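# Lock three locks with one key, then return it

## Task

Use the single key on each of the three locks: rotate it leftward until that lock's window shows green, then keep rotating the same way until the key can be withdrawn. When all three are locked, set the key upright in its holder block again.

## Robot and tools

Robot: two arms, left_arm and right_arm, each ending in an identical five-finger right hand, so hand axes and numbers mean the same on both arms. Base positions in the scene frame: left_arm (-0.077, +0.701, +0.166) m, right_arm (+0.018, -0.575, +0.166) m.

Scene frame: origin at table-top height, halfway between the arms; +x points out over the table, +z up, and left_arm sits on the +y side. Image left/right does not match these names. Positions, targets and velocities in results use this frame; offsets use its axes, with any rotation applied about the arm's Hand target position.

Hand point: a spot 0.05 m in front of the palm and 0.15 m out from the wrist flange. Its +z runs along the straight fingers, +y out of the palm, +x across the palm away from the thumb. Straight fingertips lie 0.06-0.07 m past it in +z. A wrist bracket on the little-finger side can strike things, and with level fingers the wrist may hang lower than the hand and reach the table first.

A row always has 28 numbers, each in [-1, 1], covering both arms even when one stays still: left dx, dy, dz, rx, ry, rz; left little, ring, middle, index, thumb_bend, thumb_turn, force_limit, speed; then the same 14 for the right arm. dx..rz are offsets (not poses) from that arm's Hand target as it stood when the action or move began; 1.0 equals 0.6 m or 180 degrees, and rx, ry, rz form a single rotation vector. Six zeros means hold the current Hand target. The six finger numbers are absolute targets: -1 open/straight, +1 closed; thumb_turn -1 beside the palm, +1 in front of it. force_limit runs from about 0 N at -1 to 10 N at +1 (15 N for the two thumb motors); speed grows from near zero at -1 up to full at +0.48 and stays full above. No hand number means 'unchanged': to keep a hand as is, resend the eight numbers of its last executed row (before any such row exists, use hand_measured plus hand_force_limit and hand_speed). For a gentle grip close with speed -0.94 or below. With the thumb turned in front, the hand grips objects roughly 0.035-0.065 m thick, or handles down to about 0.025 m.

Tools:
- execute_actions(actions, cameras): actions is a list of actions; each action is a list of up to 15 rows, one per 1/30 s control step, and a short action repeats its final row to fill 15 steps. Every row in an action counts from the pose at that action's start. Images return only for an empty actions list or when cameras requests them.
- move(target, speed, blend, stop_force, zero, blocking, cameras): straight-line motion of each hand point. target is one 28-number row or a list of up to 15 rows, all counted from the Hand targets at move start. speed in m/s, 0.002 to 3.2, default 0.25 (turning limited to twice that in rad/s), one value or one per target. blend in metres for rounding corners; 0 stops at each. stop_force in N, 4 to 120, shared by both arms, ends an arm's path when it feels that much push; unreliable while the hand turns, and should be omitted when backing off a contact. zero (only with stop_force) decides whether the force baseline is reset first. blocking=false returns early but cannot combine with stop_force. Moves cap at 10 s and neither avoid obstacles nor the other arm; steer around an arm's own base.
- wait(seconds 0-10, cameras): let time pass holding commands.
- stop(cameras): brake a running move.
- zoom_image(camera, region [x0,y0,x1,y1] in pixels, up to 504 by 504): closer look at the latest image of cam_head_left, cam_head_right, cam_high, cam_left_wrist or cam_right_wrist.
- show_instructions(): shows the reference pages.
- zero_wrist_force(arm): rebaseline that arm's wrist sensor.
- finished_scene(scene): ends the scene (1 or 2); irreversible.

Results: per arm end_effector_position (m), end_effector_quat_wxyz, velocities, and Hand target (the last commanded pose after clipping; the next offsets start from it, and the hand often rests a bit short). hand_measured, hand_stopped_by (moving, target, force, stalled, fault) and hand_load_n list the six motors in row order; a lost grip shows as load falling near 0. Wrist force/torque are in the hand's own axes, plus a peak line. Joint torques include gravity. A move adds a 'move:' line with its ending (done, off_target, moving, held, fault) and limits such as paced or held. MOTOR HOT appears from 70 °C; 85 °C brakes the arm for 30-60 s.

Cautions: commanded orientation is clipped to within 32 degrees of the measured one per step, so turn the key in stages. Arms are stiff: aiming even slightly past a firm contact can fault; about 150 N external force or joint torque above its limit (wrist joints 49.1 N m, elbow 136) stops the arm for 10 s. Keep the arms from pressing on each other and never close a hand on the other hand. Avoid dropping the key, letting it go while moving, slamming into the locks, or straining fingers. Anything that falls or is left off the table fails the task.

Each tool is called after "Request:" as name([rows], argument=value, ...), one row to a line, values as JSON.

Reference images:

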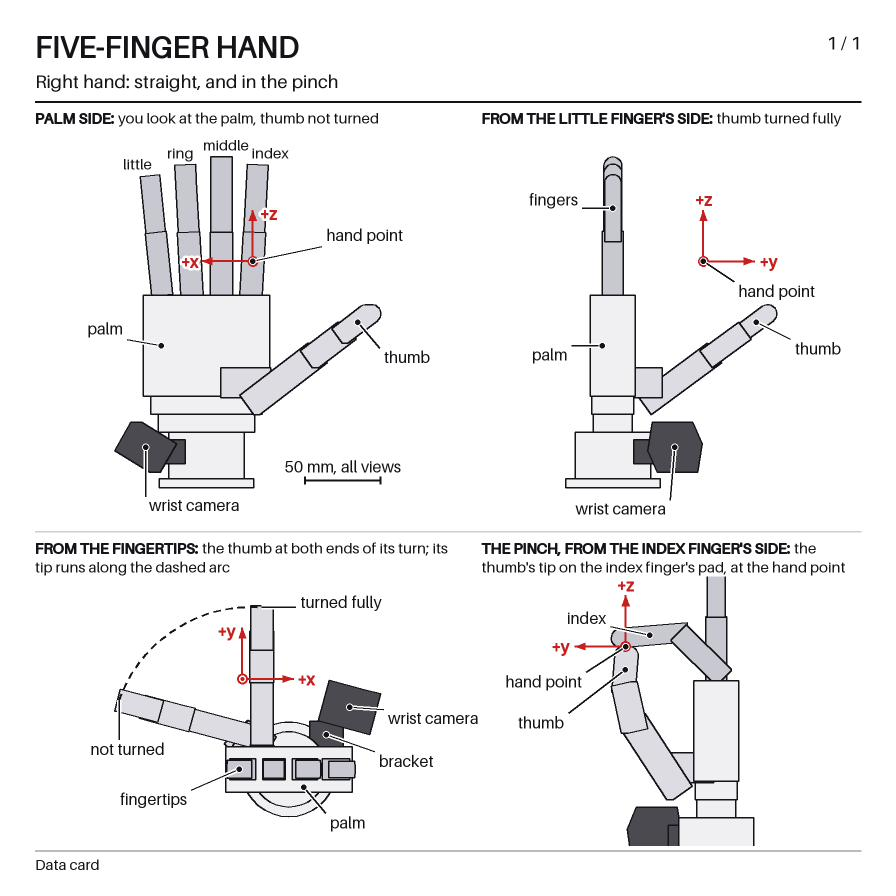

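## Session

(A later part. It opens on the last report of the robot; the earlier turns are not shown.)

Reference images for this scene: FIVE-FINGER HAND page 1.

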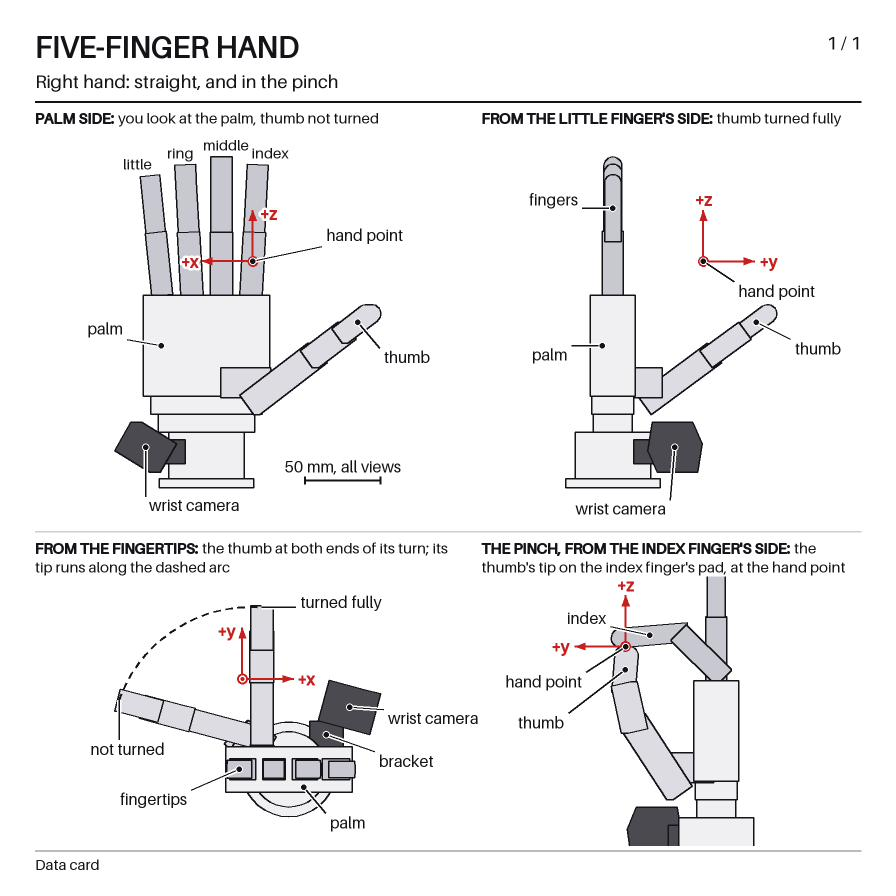

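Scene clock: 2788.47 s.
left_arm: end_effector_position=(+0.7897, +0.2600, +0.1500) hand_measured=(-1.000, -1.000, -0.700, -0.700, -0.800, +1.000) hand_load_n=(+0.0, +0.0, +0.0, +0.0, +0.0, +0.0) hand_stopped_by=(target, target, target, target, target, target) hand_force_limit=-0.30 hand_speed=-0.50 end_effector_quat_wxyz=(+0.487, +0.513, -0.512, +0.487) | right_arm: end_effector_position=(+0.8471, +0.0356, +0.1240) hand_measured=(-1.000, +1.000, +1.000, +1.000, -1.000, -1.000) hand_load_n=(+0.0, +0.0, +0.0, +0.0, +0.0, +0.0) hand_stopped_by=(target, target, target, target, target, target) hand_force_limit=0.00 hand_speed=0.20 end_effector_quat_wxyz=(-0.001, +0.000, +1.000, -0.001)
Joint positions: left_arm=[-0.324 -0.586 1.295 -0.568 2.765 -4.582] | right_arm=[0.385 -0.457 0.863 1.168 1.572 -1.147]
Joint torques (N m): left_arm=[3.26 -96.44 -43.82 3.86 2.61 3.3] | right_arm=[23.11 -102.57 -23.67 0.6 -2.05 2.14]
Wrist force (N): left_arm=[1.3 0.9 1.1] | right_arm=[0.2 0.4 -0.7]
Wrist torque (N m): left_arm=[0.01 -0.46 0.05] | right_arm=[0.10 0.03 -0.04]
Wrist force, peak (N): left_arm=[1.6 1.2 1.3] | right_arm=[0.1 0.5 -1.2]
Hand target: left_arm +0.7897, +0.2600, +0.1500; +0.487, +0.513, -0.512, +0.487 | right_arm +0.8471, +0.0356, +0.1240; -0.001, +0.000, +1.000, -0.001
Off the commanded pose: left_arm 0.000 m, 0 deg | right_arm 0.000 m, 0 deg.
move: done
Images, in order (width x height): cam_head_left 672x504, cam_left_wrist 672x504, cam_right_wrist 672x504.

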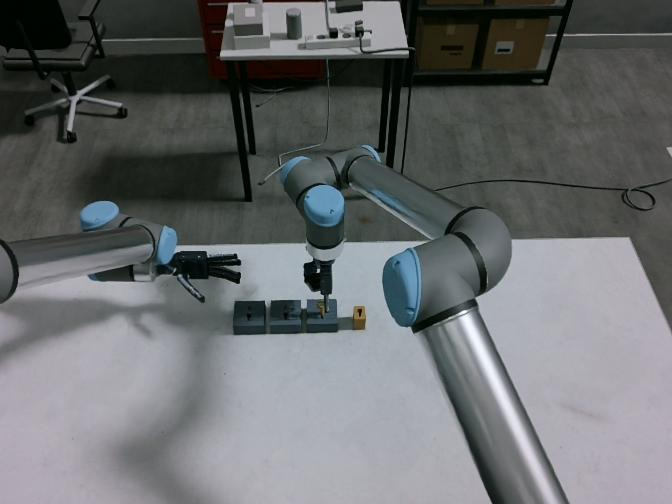

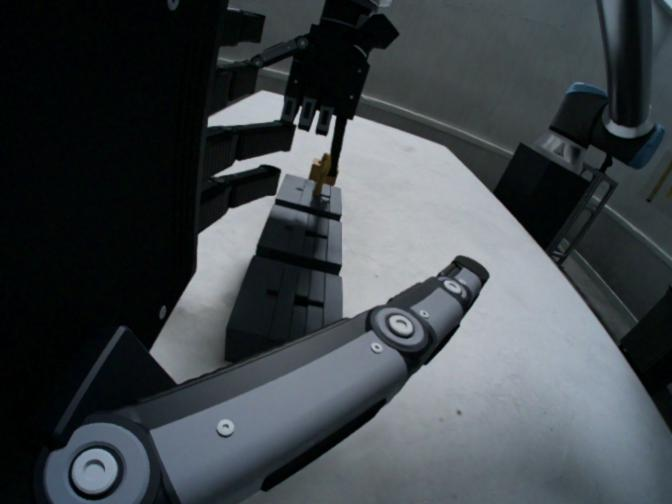

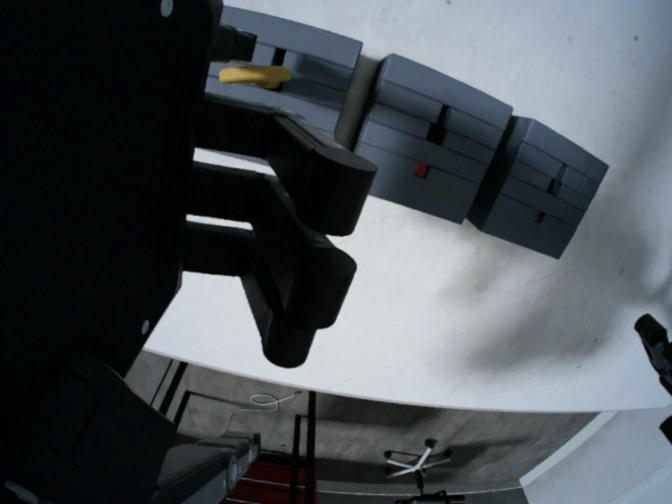

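Request:
move([
  [0,0,0,0,0,0,-1,-1,-0.7,-0.7,-0.8,1,-0.3,-0.5,0.0067,-0.0017,0,0,0,0,-1,1,1,1,-1,-1,0,0.2],
  [0,0,0,0,0,0,-1,-1,-0.7,-0.7,-0.8,1,-0.3,-0.5,0.0139,-0.0034,0,0,0,0,-1,1,1,1,-1,-1,0,0.2],
  [0,0,0,0,0,0,-1,-1,-0.7,-0.7,-0.8,1,-0.3,-0.5,0.0209,-0.0031,0,0,0,0,-1,1,1,1,-1,-1,0,0.2],
], speed=0.01, blend=[0.003,0.003,0], stop_force=25, cameras=["cam_left_wrist","cam_right_wrist","cam_head_left"])

Request:
zoom_image(camera="cam_right_wrist", region=[180, 0, 380, 160])

Request:
zoom_image(camera="cam_head_left", region=[300, 270, 350, 330])

Scene clock: 2826.47 s.
left_arm: end_effector_position=(+0.7897, +0.2600, +0.1500) hand_measured=(-1.000, -1.000, -0.700, -0.700, -0.800, +1.000) hand_load_n=(+0.0, +0.0, +0.0, +0.0, +0.0, +0.0) hand_stopped_by=(target, target, target, target, target, target) hand_force_limit=-0.30 hand_speed=-0.50 end_effector_quat_wxyz=(+0.487, +0.513, -0.512, +0.487) | right_arm: end_effector_position=(+0.8596, +0.0337, +0.1240) hand_measured=(-1.000, +1.000, +1.000, +1.000, -1.000, -1.000) hand_load_n=(+0.0, +0.0, +0.0, +0.0, +0.0, +0.0) hand_stopped_by=(target, target, target, target, target, target) hand_force_limit=0.00 hand_speed=0.20 end_effector_quat_wxyz=(-0.001, +0.000, +1.000, -0.001)
Joint positions: left_arm=[-0.324 -0.586 1.295 -0.568 2.765 -4.582] | right_arm=[0.378 -0.438 0.823 1.188 1.572 -1.154]
Joint torques (N m): left_arm=[5.27 -96.41 -44.62 3.61 2.23 3.28] | right_arm=[-17.99 -103.9 -46.23 6.99 1.06 -2.19]
Wrist force (N): left_arm=[1.0 1.0 1.2] | right_arm=[0.3 0.4 -0.8]
Wrist torque (N m): left_arm=[0.03 -0.42 0.03] | right_arm=[0.09 0.02 0.25]
Wrist force, peak (N): left_arm=[1.3 1.1 1.4] | right_arm=[0.0 0.4 -1.3]
Hand target: left_arm +0.7897, +0.2600, +0.1500; +0.487, +0.513, -0.512, +0.487 | right_arm +0.8596, +0.0337, +0.1240; -0.001, +0.000, +1.000, -0.001
Off the commanded pose: left_arm 0.000 m, 0 deg | right_arm 0.000 m, 0 deg.
move: done; blend cut to 0.0021 m at target 1, 0.0021 m at target 2
Images, in order (width x height): cam_head_left 672x504, cam_left_wrist 672x504, cam_right_wrist 672x504.

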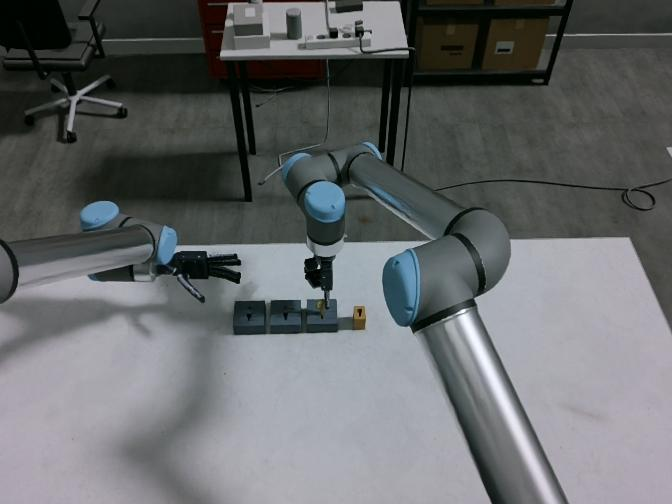

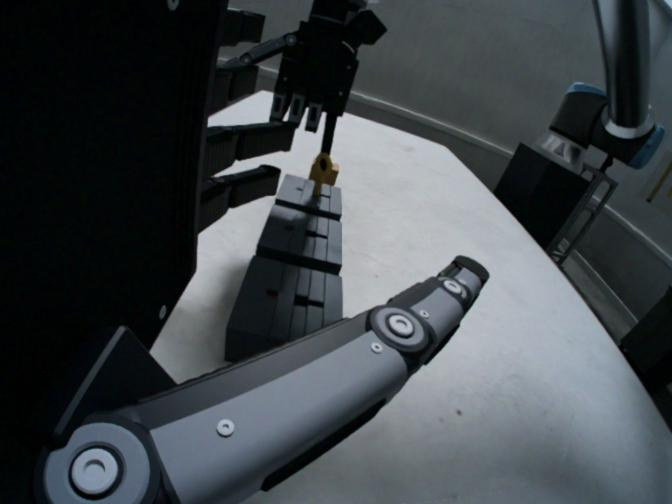

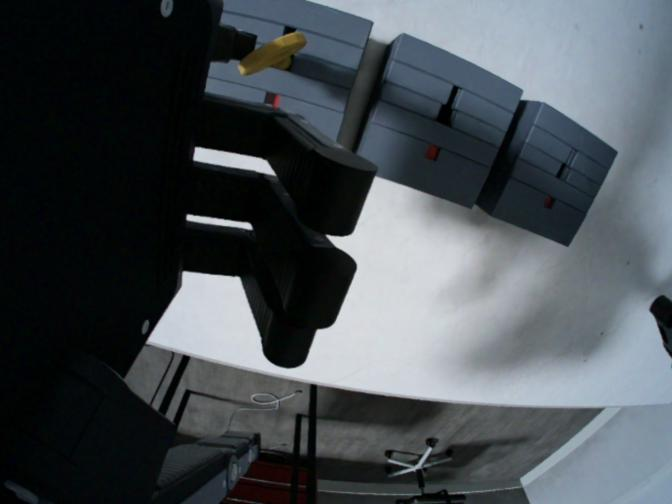

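Scaled by 2.520 from the camera's 672x504 image, which has a finer 960x720 frame.

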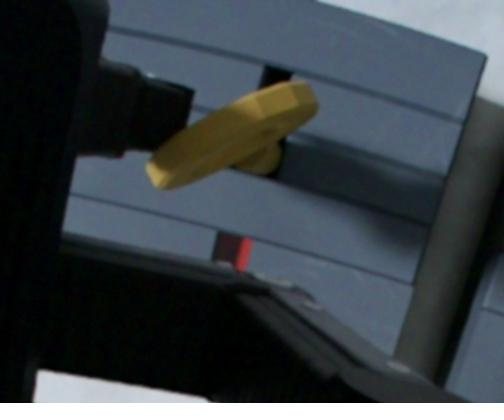

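Scaled by 8.400 from the camera's 672x504 image, which has a finer 960x720 frame.

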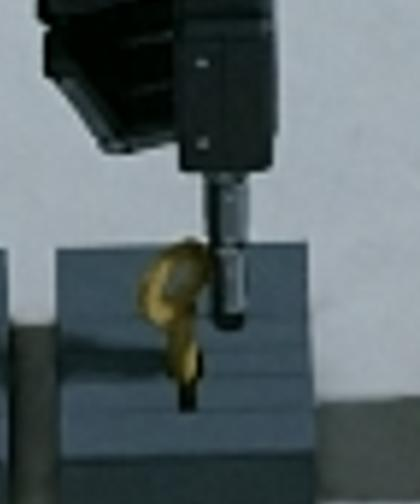

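Request:
move([
  [0,0,0,0,0,0,-1,-1,-0.7,-0.7,-0.8,1,-0.3,-0.5,0.0066,0.0021,0,0,0,0,-1,1,1,1,-1,-1,0,0.2],
  [0,0,0,0,0,0,-1,-1,-0.7,-0.7,-0.8,1,-0.3,-0.5,0.0125,0.0058,0,0,0,0,-1,1,1,1,-1,-1,0,0.2],
  [0,0,0,0,0,0,-1,-1,-0.7,-0.7,-0.8,1,-0.3,-0.5,0.0172,0.011,0,0,0,0,-1,1,1,1,-1,-1,0,0.2],
  [0,0,0,0,0,0,-1,-1,-0.7,-0.7,-0.8,1,-0.3,-0.5,0.0204,0.0172,0,0,0,0,-1,1,1,1,-1,-1,0,0.2],
  [0,0,0,0,0,0,-1,-1,-0.7,-0.7,-0.8,1,-0.3,-0.5,0.0219,0.024,0,0,0,0,-1,1,1,1,-1,-1,0,0.2],
], speed=0.01, blend=[0.002,0.002,0.002,0.002,0], stop_force=25, cameras=["cam_left_wrist","cam_right_wrist","cam_head_left"])

Request:
zoom_image(camera="cam_right_wrist", region=[180, 0, 380, 160])

Request:
zoom_image(camera="cam_head_left", region=[300, 270, 350, 330])

Scene clock: 2843.70 s.
left_arm: end_effector_position=(+0.7897, +0.2600, +0.1500) hand_measured=(-1.000, -1.000, -0.700, -0.700, -0.800, +1.000) hand_load_n=(+0.0, +0.0, +0.0, +0.0, +0.0, +0.0) hand_stopped_by=(target, target, target, target, target, target) hand_force_limit=-0.30 hand_speed=-0.50 end_effector_quat_wxyz=(+0.487, +0.513, -0.512, +0.487) | right_arm: end_effector_position=(+0.8690, +0.0392, +0.1239) hand_measured=(-1.000, +1.000, +1.000, +1.000, -1.000, -1.000) hand_load_n=(+2.0, +0.0, +0.0, +0.0, +0.0, +0.0) hand_stopped_by=(target, target, target, target, target, target) hand_force_limit=0.00 hand_speed=0.20 end_effector_quat_wxyz=(-0.001, +0.000, +1.000, -0.001)
Joint positions: left_arm=[-0.324 -0.586 1.295 -0.568 2.765 -4.582] | right_arm=[0.379 -0.414 0.775 1.213 1.572 -1.153]
Joint torques (N m): left_arm=[1.86 -97.14 -44.27 3.63 2.38 2.93] | right_arm=[-2.25 -126.58 -30.99 -3.65 -7.59 -1.44]
Wrist force (N): left_arm=[1.4 0.9 1.0] | right_arm=[6.5 -21.5 -3.1]
Wrist torque (N m): left_arm=[0.02 -0.47 0.05] | right_arm=[1.23 0.42 -1.04]
Wrist force, peak (N): left_arm=[1.1 1.4 1.3] | right_arm=[12.4 -27.2 -2.4]
Hand target: left_arm +0.7897, +0.2600, +0.1500; +0.487, +0.513, -0.512, +0.487 | right_arm +0.8690, +0.0392, +0.1239; -0.001, +0.000, +1.000, -0.001 (not the last commanded pose)
Off the commanded pose: left_arm 0.000 m, 0 deg | right_arm 0.010 m, 0 deg.
move: contact (right_arm); path passed 2 of 5 targets
Images, in order (width x height): cam_head_left 672x504, cam_left_wrist 672x504, cam_right_wrist 672x504.

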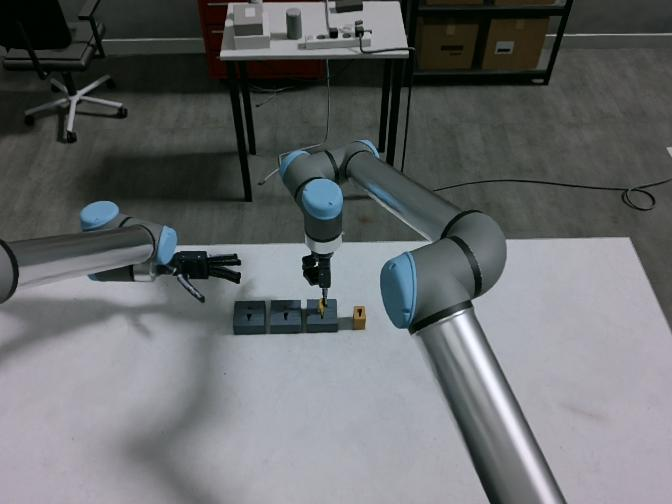

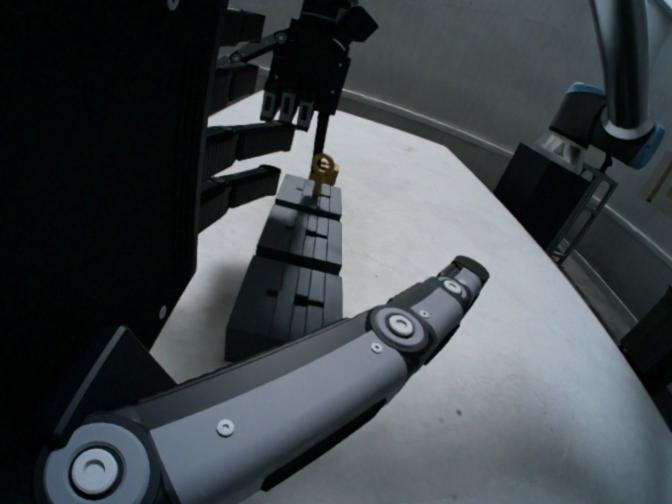

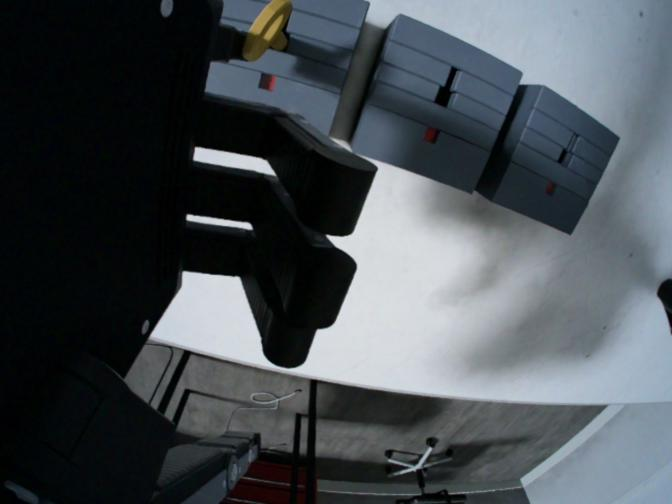

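Scaled by 2.520 from the camera's 672x504 image, which has a finer 960x720 frame.

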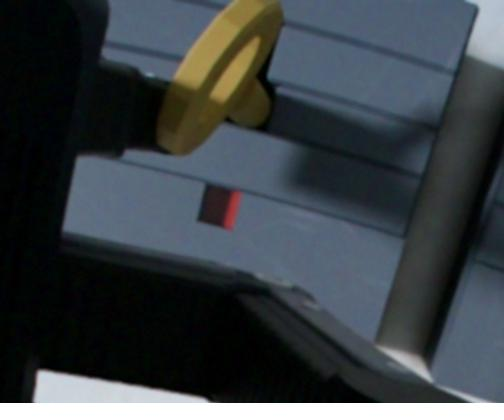

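Scaled by 8.400 from the camera's 672x504 image, which has a finer 960x720 frame.

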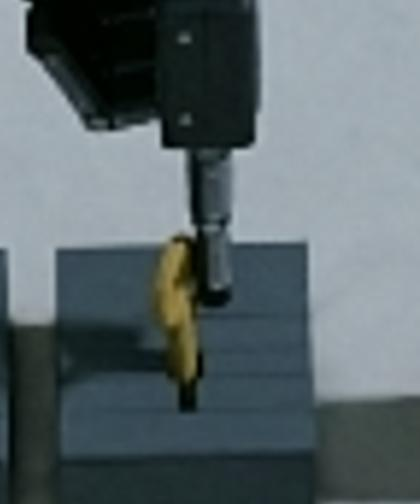

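Request:
move([
  [0,0,0,0,0,0,-1,-1,-0.7,-0.7,-0.8,1,-0.3,-0.5,0.0042,0.0029,0,0,0,0,-1,1,1,1,-1,-1,0,0.2],
  [0,0,0,0,0,0,-1,-1,-0.7,-0.7,-0.8,1,-0.3,-0.5,0.0063,0.0074,0,0,0,0,-1,1,1,1,-1,-1,0,0.2],
], speed=0.005, blend=[0.002,0], stop_force=18, cameras=["cam_left_wrist","cam_right_wrist","cam_head_left"])

Request:
zoom_image(camera="cam_right_wrist", region=[180, 0, 380, 160])

Request:
zoom_image(camera="cam_head_left", region=[300, 270, 350, 330])

Scene clock: 2876.13 s.
left_arm: end_effector_position=(+0.7897, +0.2600, +0.1500) hand_measured=(-1.000, -1.000, -0.700, -0.700, -0.800, +1.000) hand_load_n=(+0.0, +0.0, +0.0, +0.0, +0.0, +0.0) hand_stopped_by=(target, target, target, target, target, target) hand_force_limit=-0.30 hand_speed=-0.50 end_effector_quat_wxyz=(+0.487, +0.513, -0.512, +0.487) | right_arm: end_effector_position=(+0.8728, +0.0437, +0.1239) hand_measured=(-1.000, +1.000, +1.000, +1.000, -1.000, -1.000) hand_load_n=(+4.0, +0.0, +0.0, +0.0, +0.0, +0.5) hand_stopped_by=(target, target, target, target, target, target) hand_force_limit=0.00 hand_speed=0.20 end_effector_quat_wxyz=(-0.001, +0.000, +1.000, -0.001)
Joint positions: left_arm=[-0.324 -0.586 1.295 -0.568 2.765 -4.582] | right_arm=[0.382 -0.401 0.749 1.226 1.572 -1.15]
Joint torques (N m): left_arm=[1.8 -97.3 -43.97 3.63 2.38 2.77] | right_arm=[38.89 -114.54 -59.07 -1.69 -4.82 3.9]
Wrist force (N): left_arm=[1.0 1.2 1.2] | right_arm=[17.1 -30.9 0.8]
Wrist torque (N m): left_arm=[0.04 -0.43 0.04] | right_arm=[1.82 0.74 -1.34]
Wrist force, peak (N): left_arm=[1.3 1.3 1.2] | right_arm=[15.6 -33.7 -1.2]
Hand target: left_arm +0.7897, +0.2600, +0.1500; +0.487, +0.513, -0.512, +0.487 | right_arm +0.8728, +0.0437, +0.1239; -0.001, +0.000, +1.000, -0.001
Off the commanded pose: left_arm 0.000 m, 0 deg | right_arm 0.000 m, 0 deg.
move: done; blend cut to 0.0015 m at target 1
Images, in order (width x height): cam_head_left 672x504, cam_left_wrist 672x504, cam_right_wrist 672x504.

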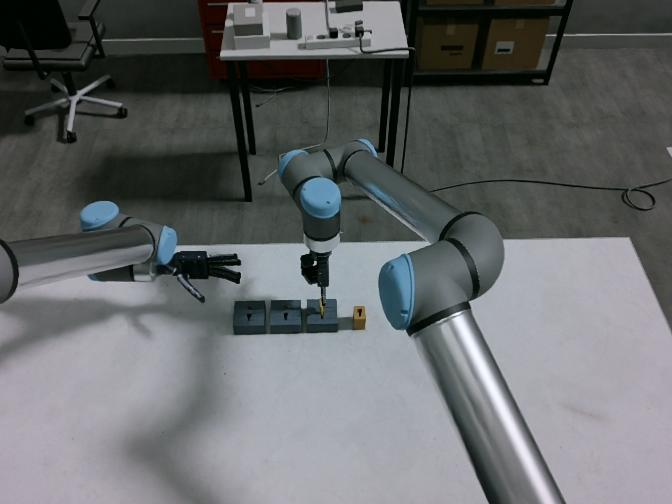

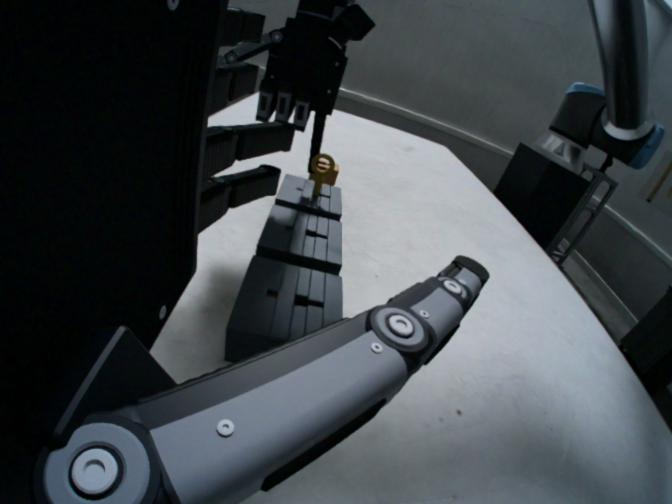

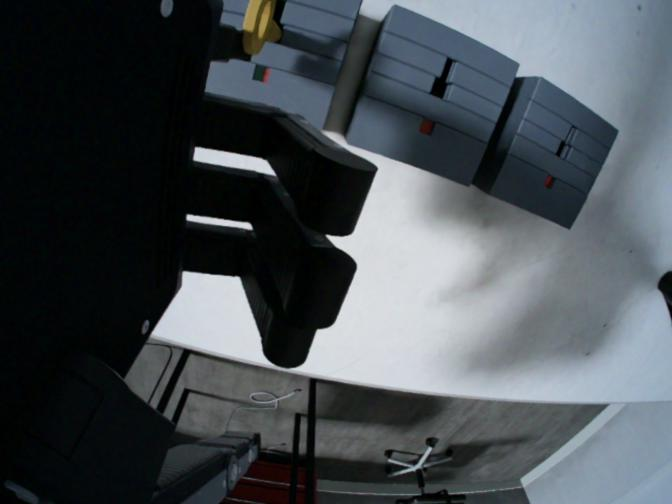

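Scaled by 2.520 from the camera's 672x504 image, which has a finer 960x720 frame.

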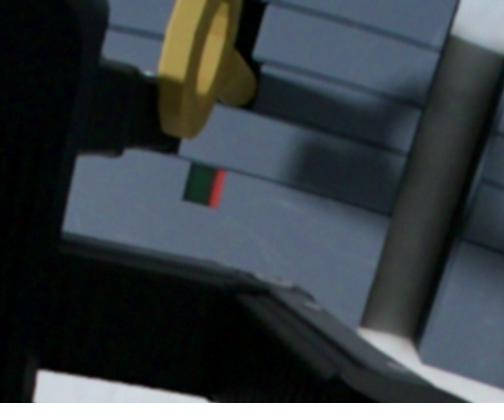

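Scaled by 8.400 from the camera's 672x504 image, which has a finer 960x720 frame.

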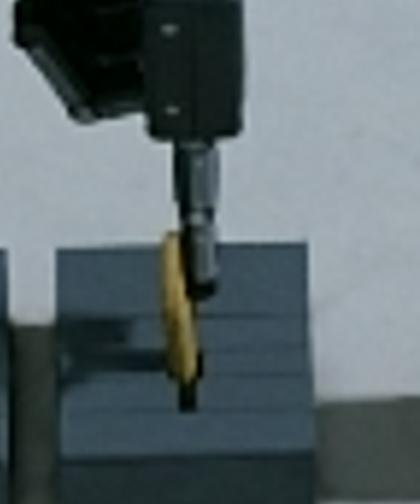

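Request:
move([
  [0,0,0,0,0,0,-1,-1,-0.7,-0.7,-0.8,1,-0.3,-0.5,0.0037,0.0043,0,0,0,0,-1,1,1,1,-1,-1,0,0.2],
  [0,0,0,0,0,0,-1,-1,-0.7,-0.7,-0.8,1,-0.3,-0.5,0.0042,0.0097,0,0,0,0,-1,1,1,1,-1,-1,0,0.2],
], speed=0.004, blend=[0.001,0], stop_force=12, cameras=["cam_left_wrist","cam_right_wrist","cam_head_left"])

Request:
zoom_image(camera="cam_right_wrist", region=[180, 0, 380, 160])

Request:
zoom_image(camera="cam_head_left", region=[300, 270, 350, 330])

Scene clock: 2903.17 s.
left_arm: end_effector_position=(+0.7897, +0.2600, +0.1500) hand_measured=(-1.000, -1.000, -0.700, -0.700, -0.800, +1.000) hand_load_n=(+0.0, +0.0, +0.0, +0.0, +0.0, +0.0) hand_stopped_by=(target, target, target, target, target, target) hand_force_limit=-0.30 hand_speed=-0.50 end_effector_quat_wxyz=(+0.487, +0.513, -0.512, +0.487) | right_arm: end_effector_position=(+0.8734, +0.0444, +0.1239) hand_measured=(-1.000, +1.000, +1.000, +1.000, -1.000, -1.000) hand_load_n=(+5.5, +0.0, +0.0, +0.0, +0.0, +0.0) hand_stopped_by=(target, target, target, target, target, target) hand_force_limit=0.00 hand_speed=0.20 end_effector_quat_wxyz=(-0.001, +0.000, +1.000, -0.001)
Joint positions: left_arm=[-0.324 -0.586 1.295 -0.568 2.765 -4.582] | right_arm=[0.382 -0.399 0.745 1.228 1.572 -1.15]
Joint torques (N m): left_arm=[0.43 -97.77 -45 3.44 2.51 2.7] | right_arm=[25.19 -129.76 -40.11 -10.24 -6.93 0.79]
Wrist force (N): left_arm=[1.1 1.1 0.9] | right_arm=[19.2 -44.5 -3.7]
Wrist torque (N m): left_arm=[0.07 -0.41 0.04] | right_arm=[2.55 0.94 -2.11]
Wrist force, peak (N): left_arm=[1.4 1.1 1.4] | right_arm=[23.1 -45.9 -0.8]
Hand target: left_arm +0.7897, +0.2600, +0.1500; +0.487, +0.513, -0.512, +0.487 | right_arm +0.8734, +0.0443, +0.1239; -0.001, +0.000, +1.000, -0.001 (not the last commanded pose)
Off the commanded pose: left_arm 0.000 m, 0 deg | right_arm 0.005 m, 0 deg.
move: contact (right_arm); path passed 0 of 2 targets
Images, in order (width x height): cam_head_left 672x504, cam_left_wrist 672x504, cam_right_wrist 672x504.

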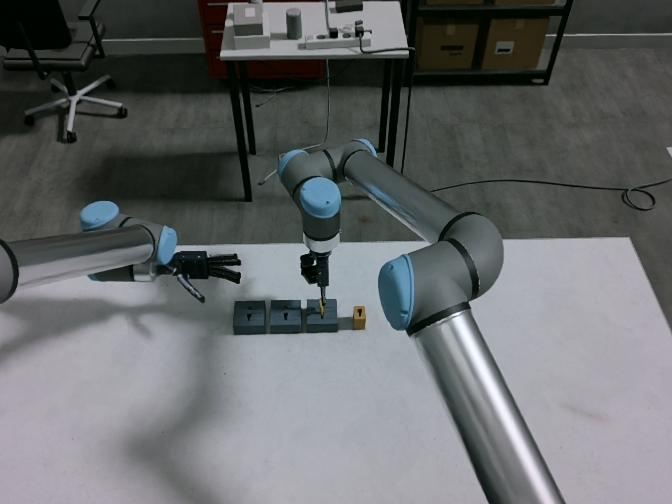

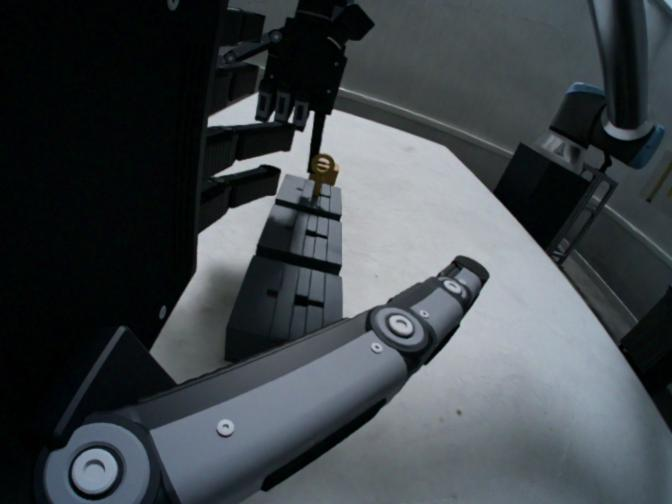

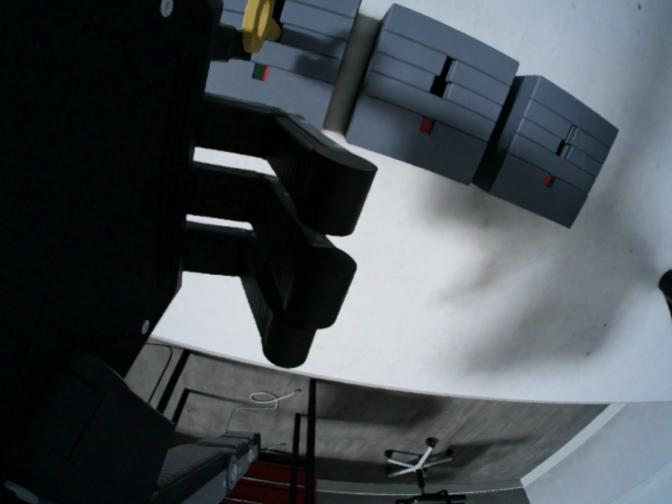

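Scaled by 2.520 from the camera's 672x504 image, which has a finer 960x720 frame.

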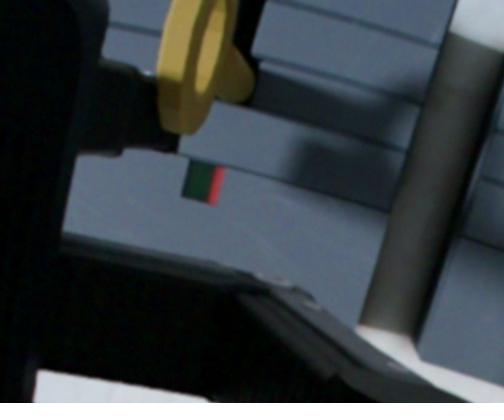

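Scaled by 8.400 from the camera's 672x504 image, which has a finer 960x720 frame.

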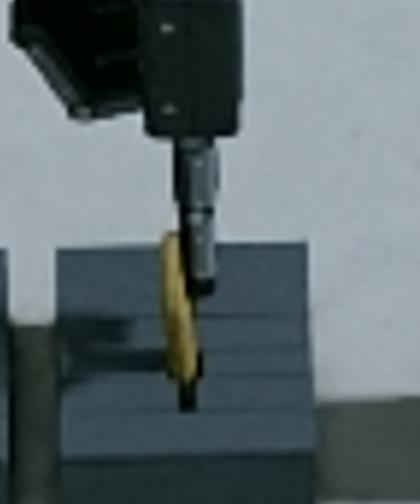

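Request:
move([
  [0,0,0,0,0,0,-1,-1,-0.7,-0.7,-0.8,1,-0.3,-0.5,0,-0.0167,0,0,0,0,-1,1,1,1,-1,-1,0,0.2],
  [0,0,0,0,0,0,-1,-1,-0.7,-0.7,-0.8,1,-0.3,-0.5,0,-0.03,0.14,0,0,0,-1,1,1,1,-1,-1,0,0.2],
  [0,0,0,0,0,0,-1,-1,-0.7,-0.7,-0.8,1,-0.3,-0.5,-0.3127,-0.1473,0.0718,0,-0.061,0,-1,1,1,1,-1,-1,0,0.2],
], speed=[0.03,0.12,0.2], blend=[0.004,0.03,0])

Request:
move(target=[0,0,0,0,0,0,-1,-1,-0.7,-0.7,-0.8,1,-0.3,-0.5,0,0,0,0,0,0,-1,-1,-1,-1,-1,-1,0,0.2], cameras=["cam_left_wrist","cam_right_wrist","cam_head_left"])

Request:
zoom_image(camera="cam_right_wrist", region=[270, 200, 400, 330])

Request:
zoom_image(camera="cam_head_left", region=[300, 280, 345, 325])

Scene clock: 2998.67 s.
left_arm: end_effector_position=(+0.7897, +0.2600, +0.1500) hand_measured=(-1.000, -1.000, -0.700, -0.700, -0.800, +1.000) hand_load_n=(+0.0, +0.0, +0.0, +0.0, +0.0, +0.5) hand_stopped_by=(target, target, target, target, target, target) hand_force_limit=-0.30 hand_speed=-0.50 end_effector_quat_wxyz=(+0.487, +0.513, -0.512, +0.487) | right_arm: end_effector_position=(+0.6859, -0.0441, +0.1670) hand_measured=(-1.000, +1.000, +1.000, +1.000, -1.000, -1.000) hand_load_n=(+0.0, +0.0, +0.0, +0.0, -0.5, +0.0) hand_stopped_by=(target, target, target, target, target, target) hand_force_limit=0.00 hand_speed=0.20 end_effector_quat_wxyz=(+0.094, +0.000, +0.996, -0.001)
Joint positions: left_arm=[-0.324 -0.586 1.295 -0.568 2.765 -4.582] | right_arm=[0.404 -0.843 1.525 0.719 1.654 -1.134]
Joint torques (N m): left_arm=[-0.58 -97.87 -44.98 3.6 2.22 2.79] | right_arm=[22.67 -95.62 -18.69 0.03 3.7 2.78]
Wrist force (N): left_arm=[1.0 1.0 1.1] | right_arm=[-0.4 6.6 -0.6]
Wrist torque (N m): left_arm=[0.02 -0.43 0.04] | right_arm=[1.05 0.10 0.10]
Wrist force, peak (N): left_arm=[1.4 1.3 1.2] | right_arm=[19.2 -44.6 -4.0]
Hand target: left_arm +0.7897, +0.2600, +0.1500; +0.487, +0.513, -0.512, +0.487 | right_arm +0.6858, -0.0441, +0.1670; +0.094, +0.000, +0.996, -0.001
Off the commanded pose: left_arm 0.000 m, 0 deg | right_arm 0.000 m, 0 deg.
move: done

Scene clock: 2999.57 s.
left_arm: end_effector_position=(+0.7897, +0.2600, +0.1500) hand_measured=(-1.000, -1.000, -0.700, -0.700, -0.800, +1.000) hand_load_n=(+0.0, +0.0, +0.0, +0.0, +0.0, +0.0) hand_stopped_by=(target, target, target, target, target, target) hand_force_limit=-0.30 hand_speed=-0.50 end_effector_quat_wxyz=(+0.487, +0.513, -0.512, +0.487) | right_arm: end_effector_position=(+0.6858, -0.0441, +0.1670) hand_measured=(-1.000, -1.000, -1.000, -1.000, -1.000, -1.000) hand_load_n=(+0.0, +0.0, +0.0, +0.0, +0.0, +0.0) hand_stopped_by=(target, target, target, target, target, target) hand_force_limit=0.00 hand_speed=0.20 end_effector_quat_wxyz=(+0.094, +0.000, +0.996, -0.001)
Joint positions: left_arm=[-0.324 -0.586 1.295 -0.568 2.765 -4.582] | right_arm=[0.404 -0.843 1.525 0.719 1.654 -1.134]
Joint torques (N m): left_arm=[-1.4 -97.48 -44.27 3.64 2.22 2.87] | right_arm=[22.12 -94.2 -19.68 0.76 1.9 2.41]
Wrist force (N): left_arm=[1.4 0.7 1.3] | right_arm=[-0.3 6.4 -0.9]
Wrist torque (N m): left_arm=[-0.02 -0.47 0.05] | right_arm=[1.02 0.08 0.12]
Wrist force, peak (N): left_arm=[1.5 1.3 1.3] | right_arm=[-0.1 6.7 -0.6]
Hand target: left_arm +0.7897, +0.2600, +0.1500; +0.487, +0.513, -0.512, +0.487 | right_arm +0.6858, -0.0441, +0.1670; +0.094, +0.000, +0.996, -0.001
Off the commanded pose: left_arm 0.000 m, 0 deg | right_arm 0.000 m, 0 deg.
move: done
Images, in order (width x height): cam_head_left 672x504, cam_left_wrist 672x504, cam_right_wrist 672x504.

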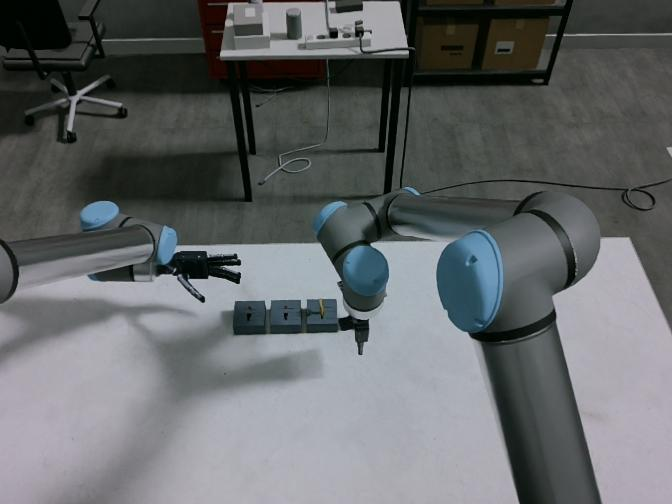

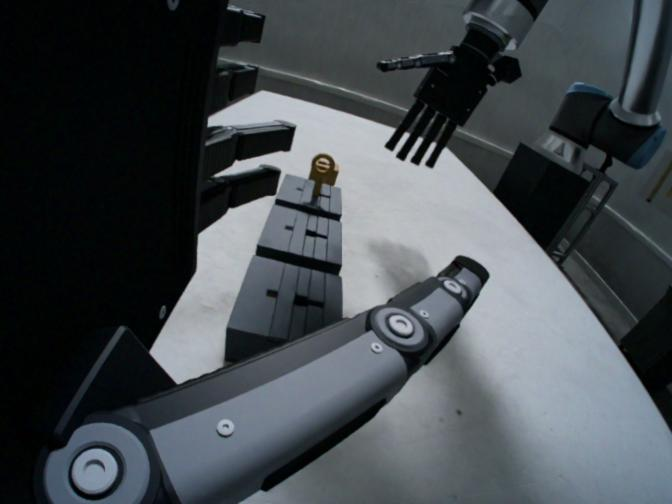

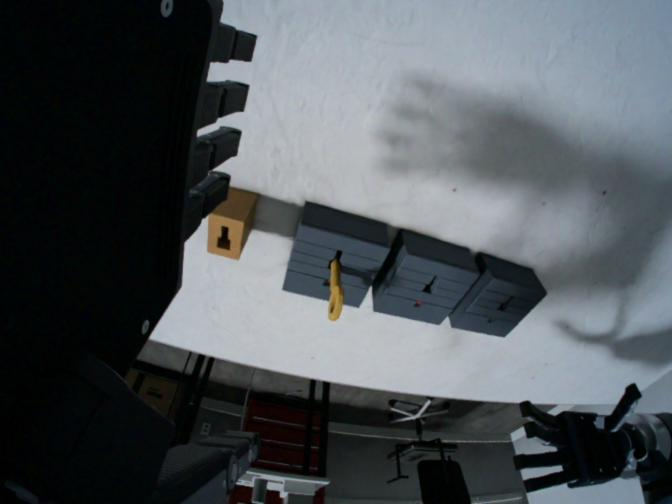

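Scaled by 3.877 from the camera's 672x504 image, which has a finer 960x720 frame.

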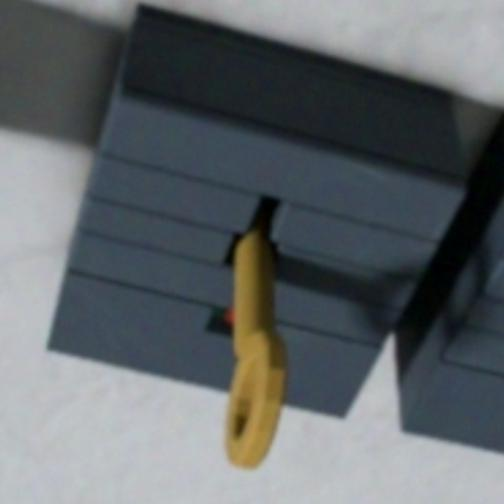

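Scaled by 11.200 from the camera's 672x504 image, which has a finer 960x720 frame.

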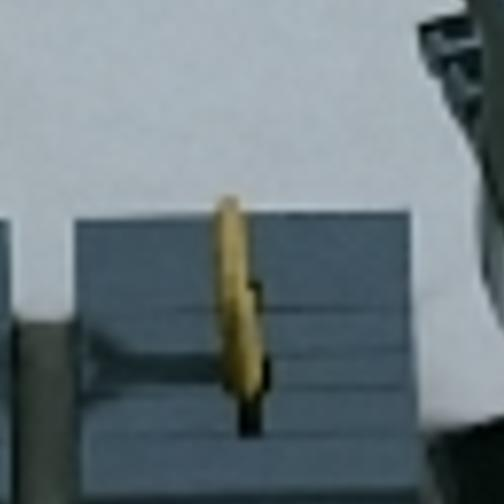

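Request:
execute_actions(actions=[], cameras=["all"])

Request:
zoom_image(camera="cam_right_wrist", region=[270, 200, 400, 330])

Request:
zoom_image(camera="cam_left_wrist", region=[270, 130, 470, 280])

Scene clock: 3056.33 s.
left_arm: end_effector_position=(+0.7897, +0.2600, +0.1500) hand_measured=(-1.000, -1.000, -0.700, -0.700, -0.800, +1.000) hand_load_n=(+0.0, +0.0, +0.0, +0.0, +0.0, +0.5) hand_stopped_by=(target, target, target, target, target, target) hand_force_limit=-0.30 hand_speed=-0.50 end_effector_quat_wxyz=(+0.487, +0.513, -0.512, +0.487) | right_arm: end_effector_position=(+0.6858, -0.0441, +0.1670) hand_measured=(-1.000, -1.000, -1.000, -1.000, -1.000, -1.000) hand_load_n=(+0.0, +0.0, +0.0, +0.0, -0.5, +0.0) hand_stopped_by=(target, target, target, target, target, target) hand_force_limit=0.00 hand_speed=0.20 end_effector_quat_wxyz=(+0.094, +0.000, +0.996, -0.001)
Joint positions: left_arm=[-0.324 -0.586 1.295 -0.568 2.765 -4.582] | right_arm=[0.404 -0.843 1.525 0.719 1.654 -1.134]
Joint velocities: within noise
Joint torques (N m): left_arm=[-0.74 -97.69 -44.24 3.65 2.03 2.53] | right_arm=[18.5 -91.8 -27.79 4.19 -2.43 2.65]
Motor temperatures (°C): left_arm=[27 28 24 32 29 29] | right_arm=[24 27 28 26 31 30]
Wrist force (N): left_arm=[1.0 1.2 1.2] | right_arm=[-0.3 6.7 -0.6]
Wrist torque (N m): left_arm=[0.05 -0.43 0.05] | right_arm=[1.05 0.09 0.12]
Wrist force, peak (N): left_arm=[1.6 0.9 1.3] | right_arm=[0.0 6.9 -0.6]
Hand target: left_arm +0.7897, +0.2600, +0.1500; +0.487, +0.513, -0.512, +0.487 | right_arm +0.6858, -0.0441, +0.1670; +0.094, +0.000, +0.996, -0.001
Off the commanded pose: left_arm 0.000 m, 0 deg | right_arm 0.000 m, 0 deg.

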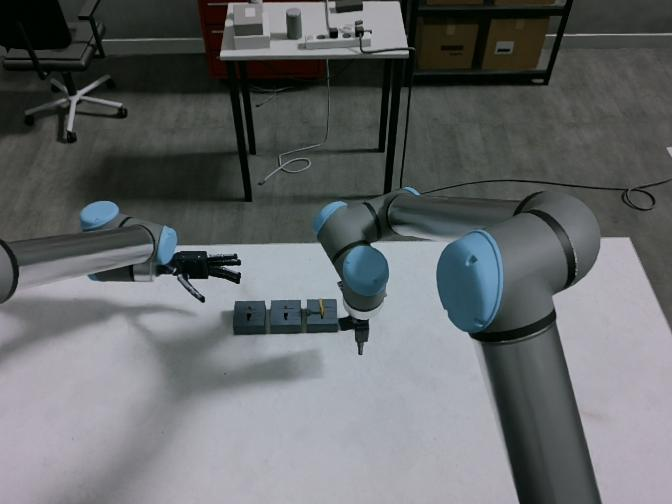

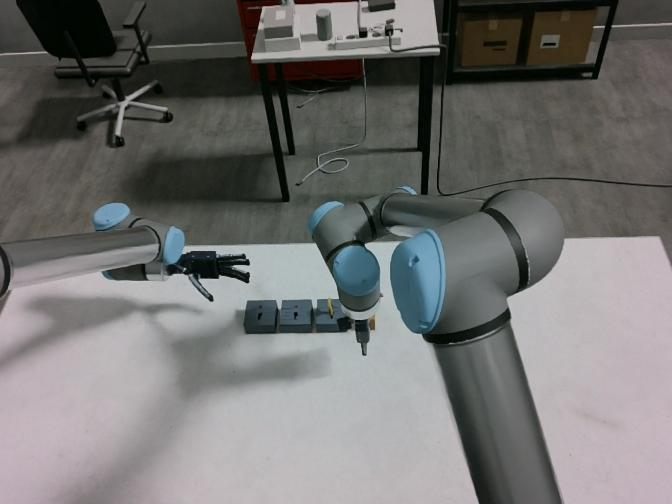

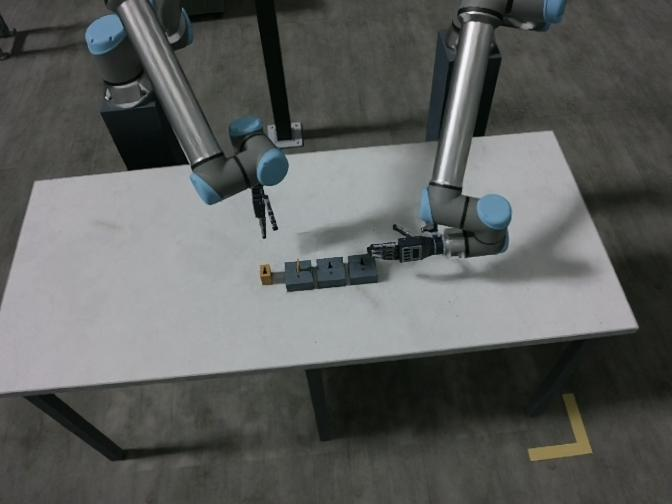

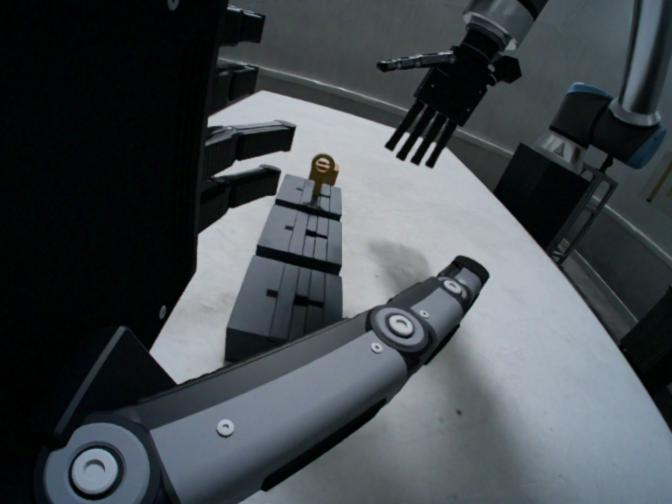

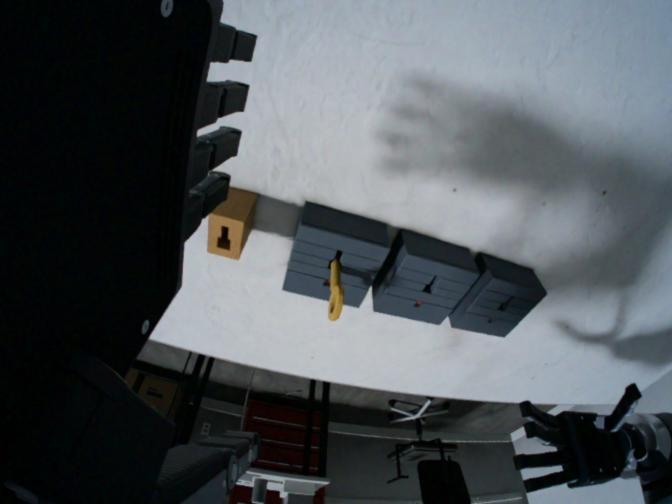

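Scaled by 3.877 from the camera's 672x504 image, which has a finer 960x720 frame.

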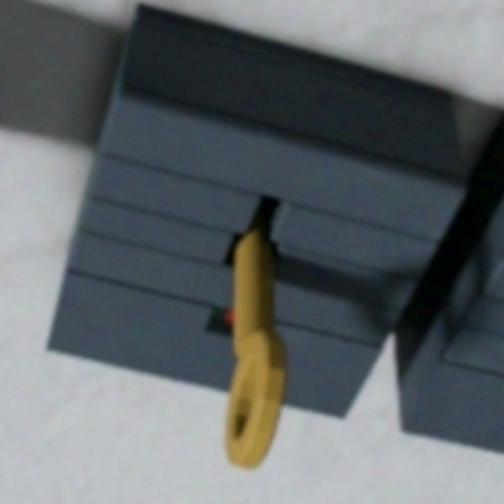

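Scaled by 2.520 from the camera's 672x504 image, which has a finer 960x720 frame.

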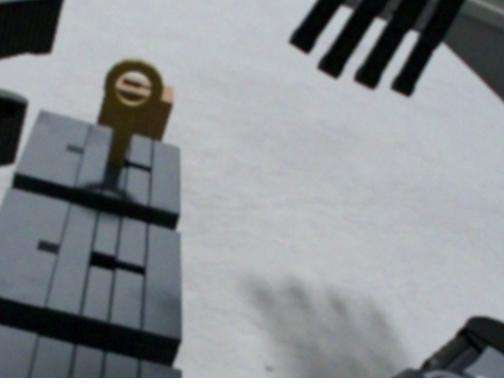

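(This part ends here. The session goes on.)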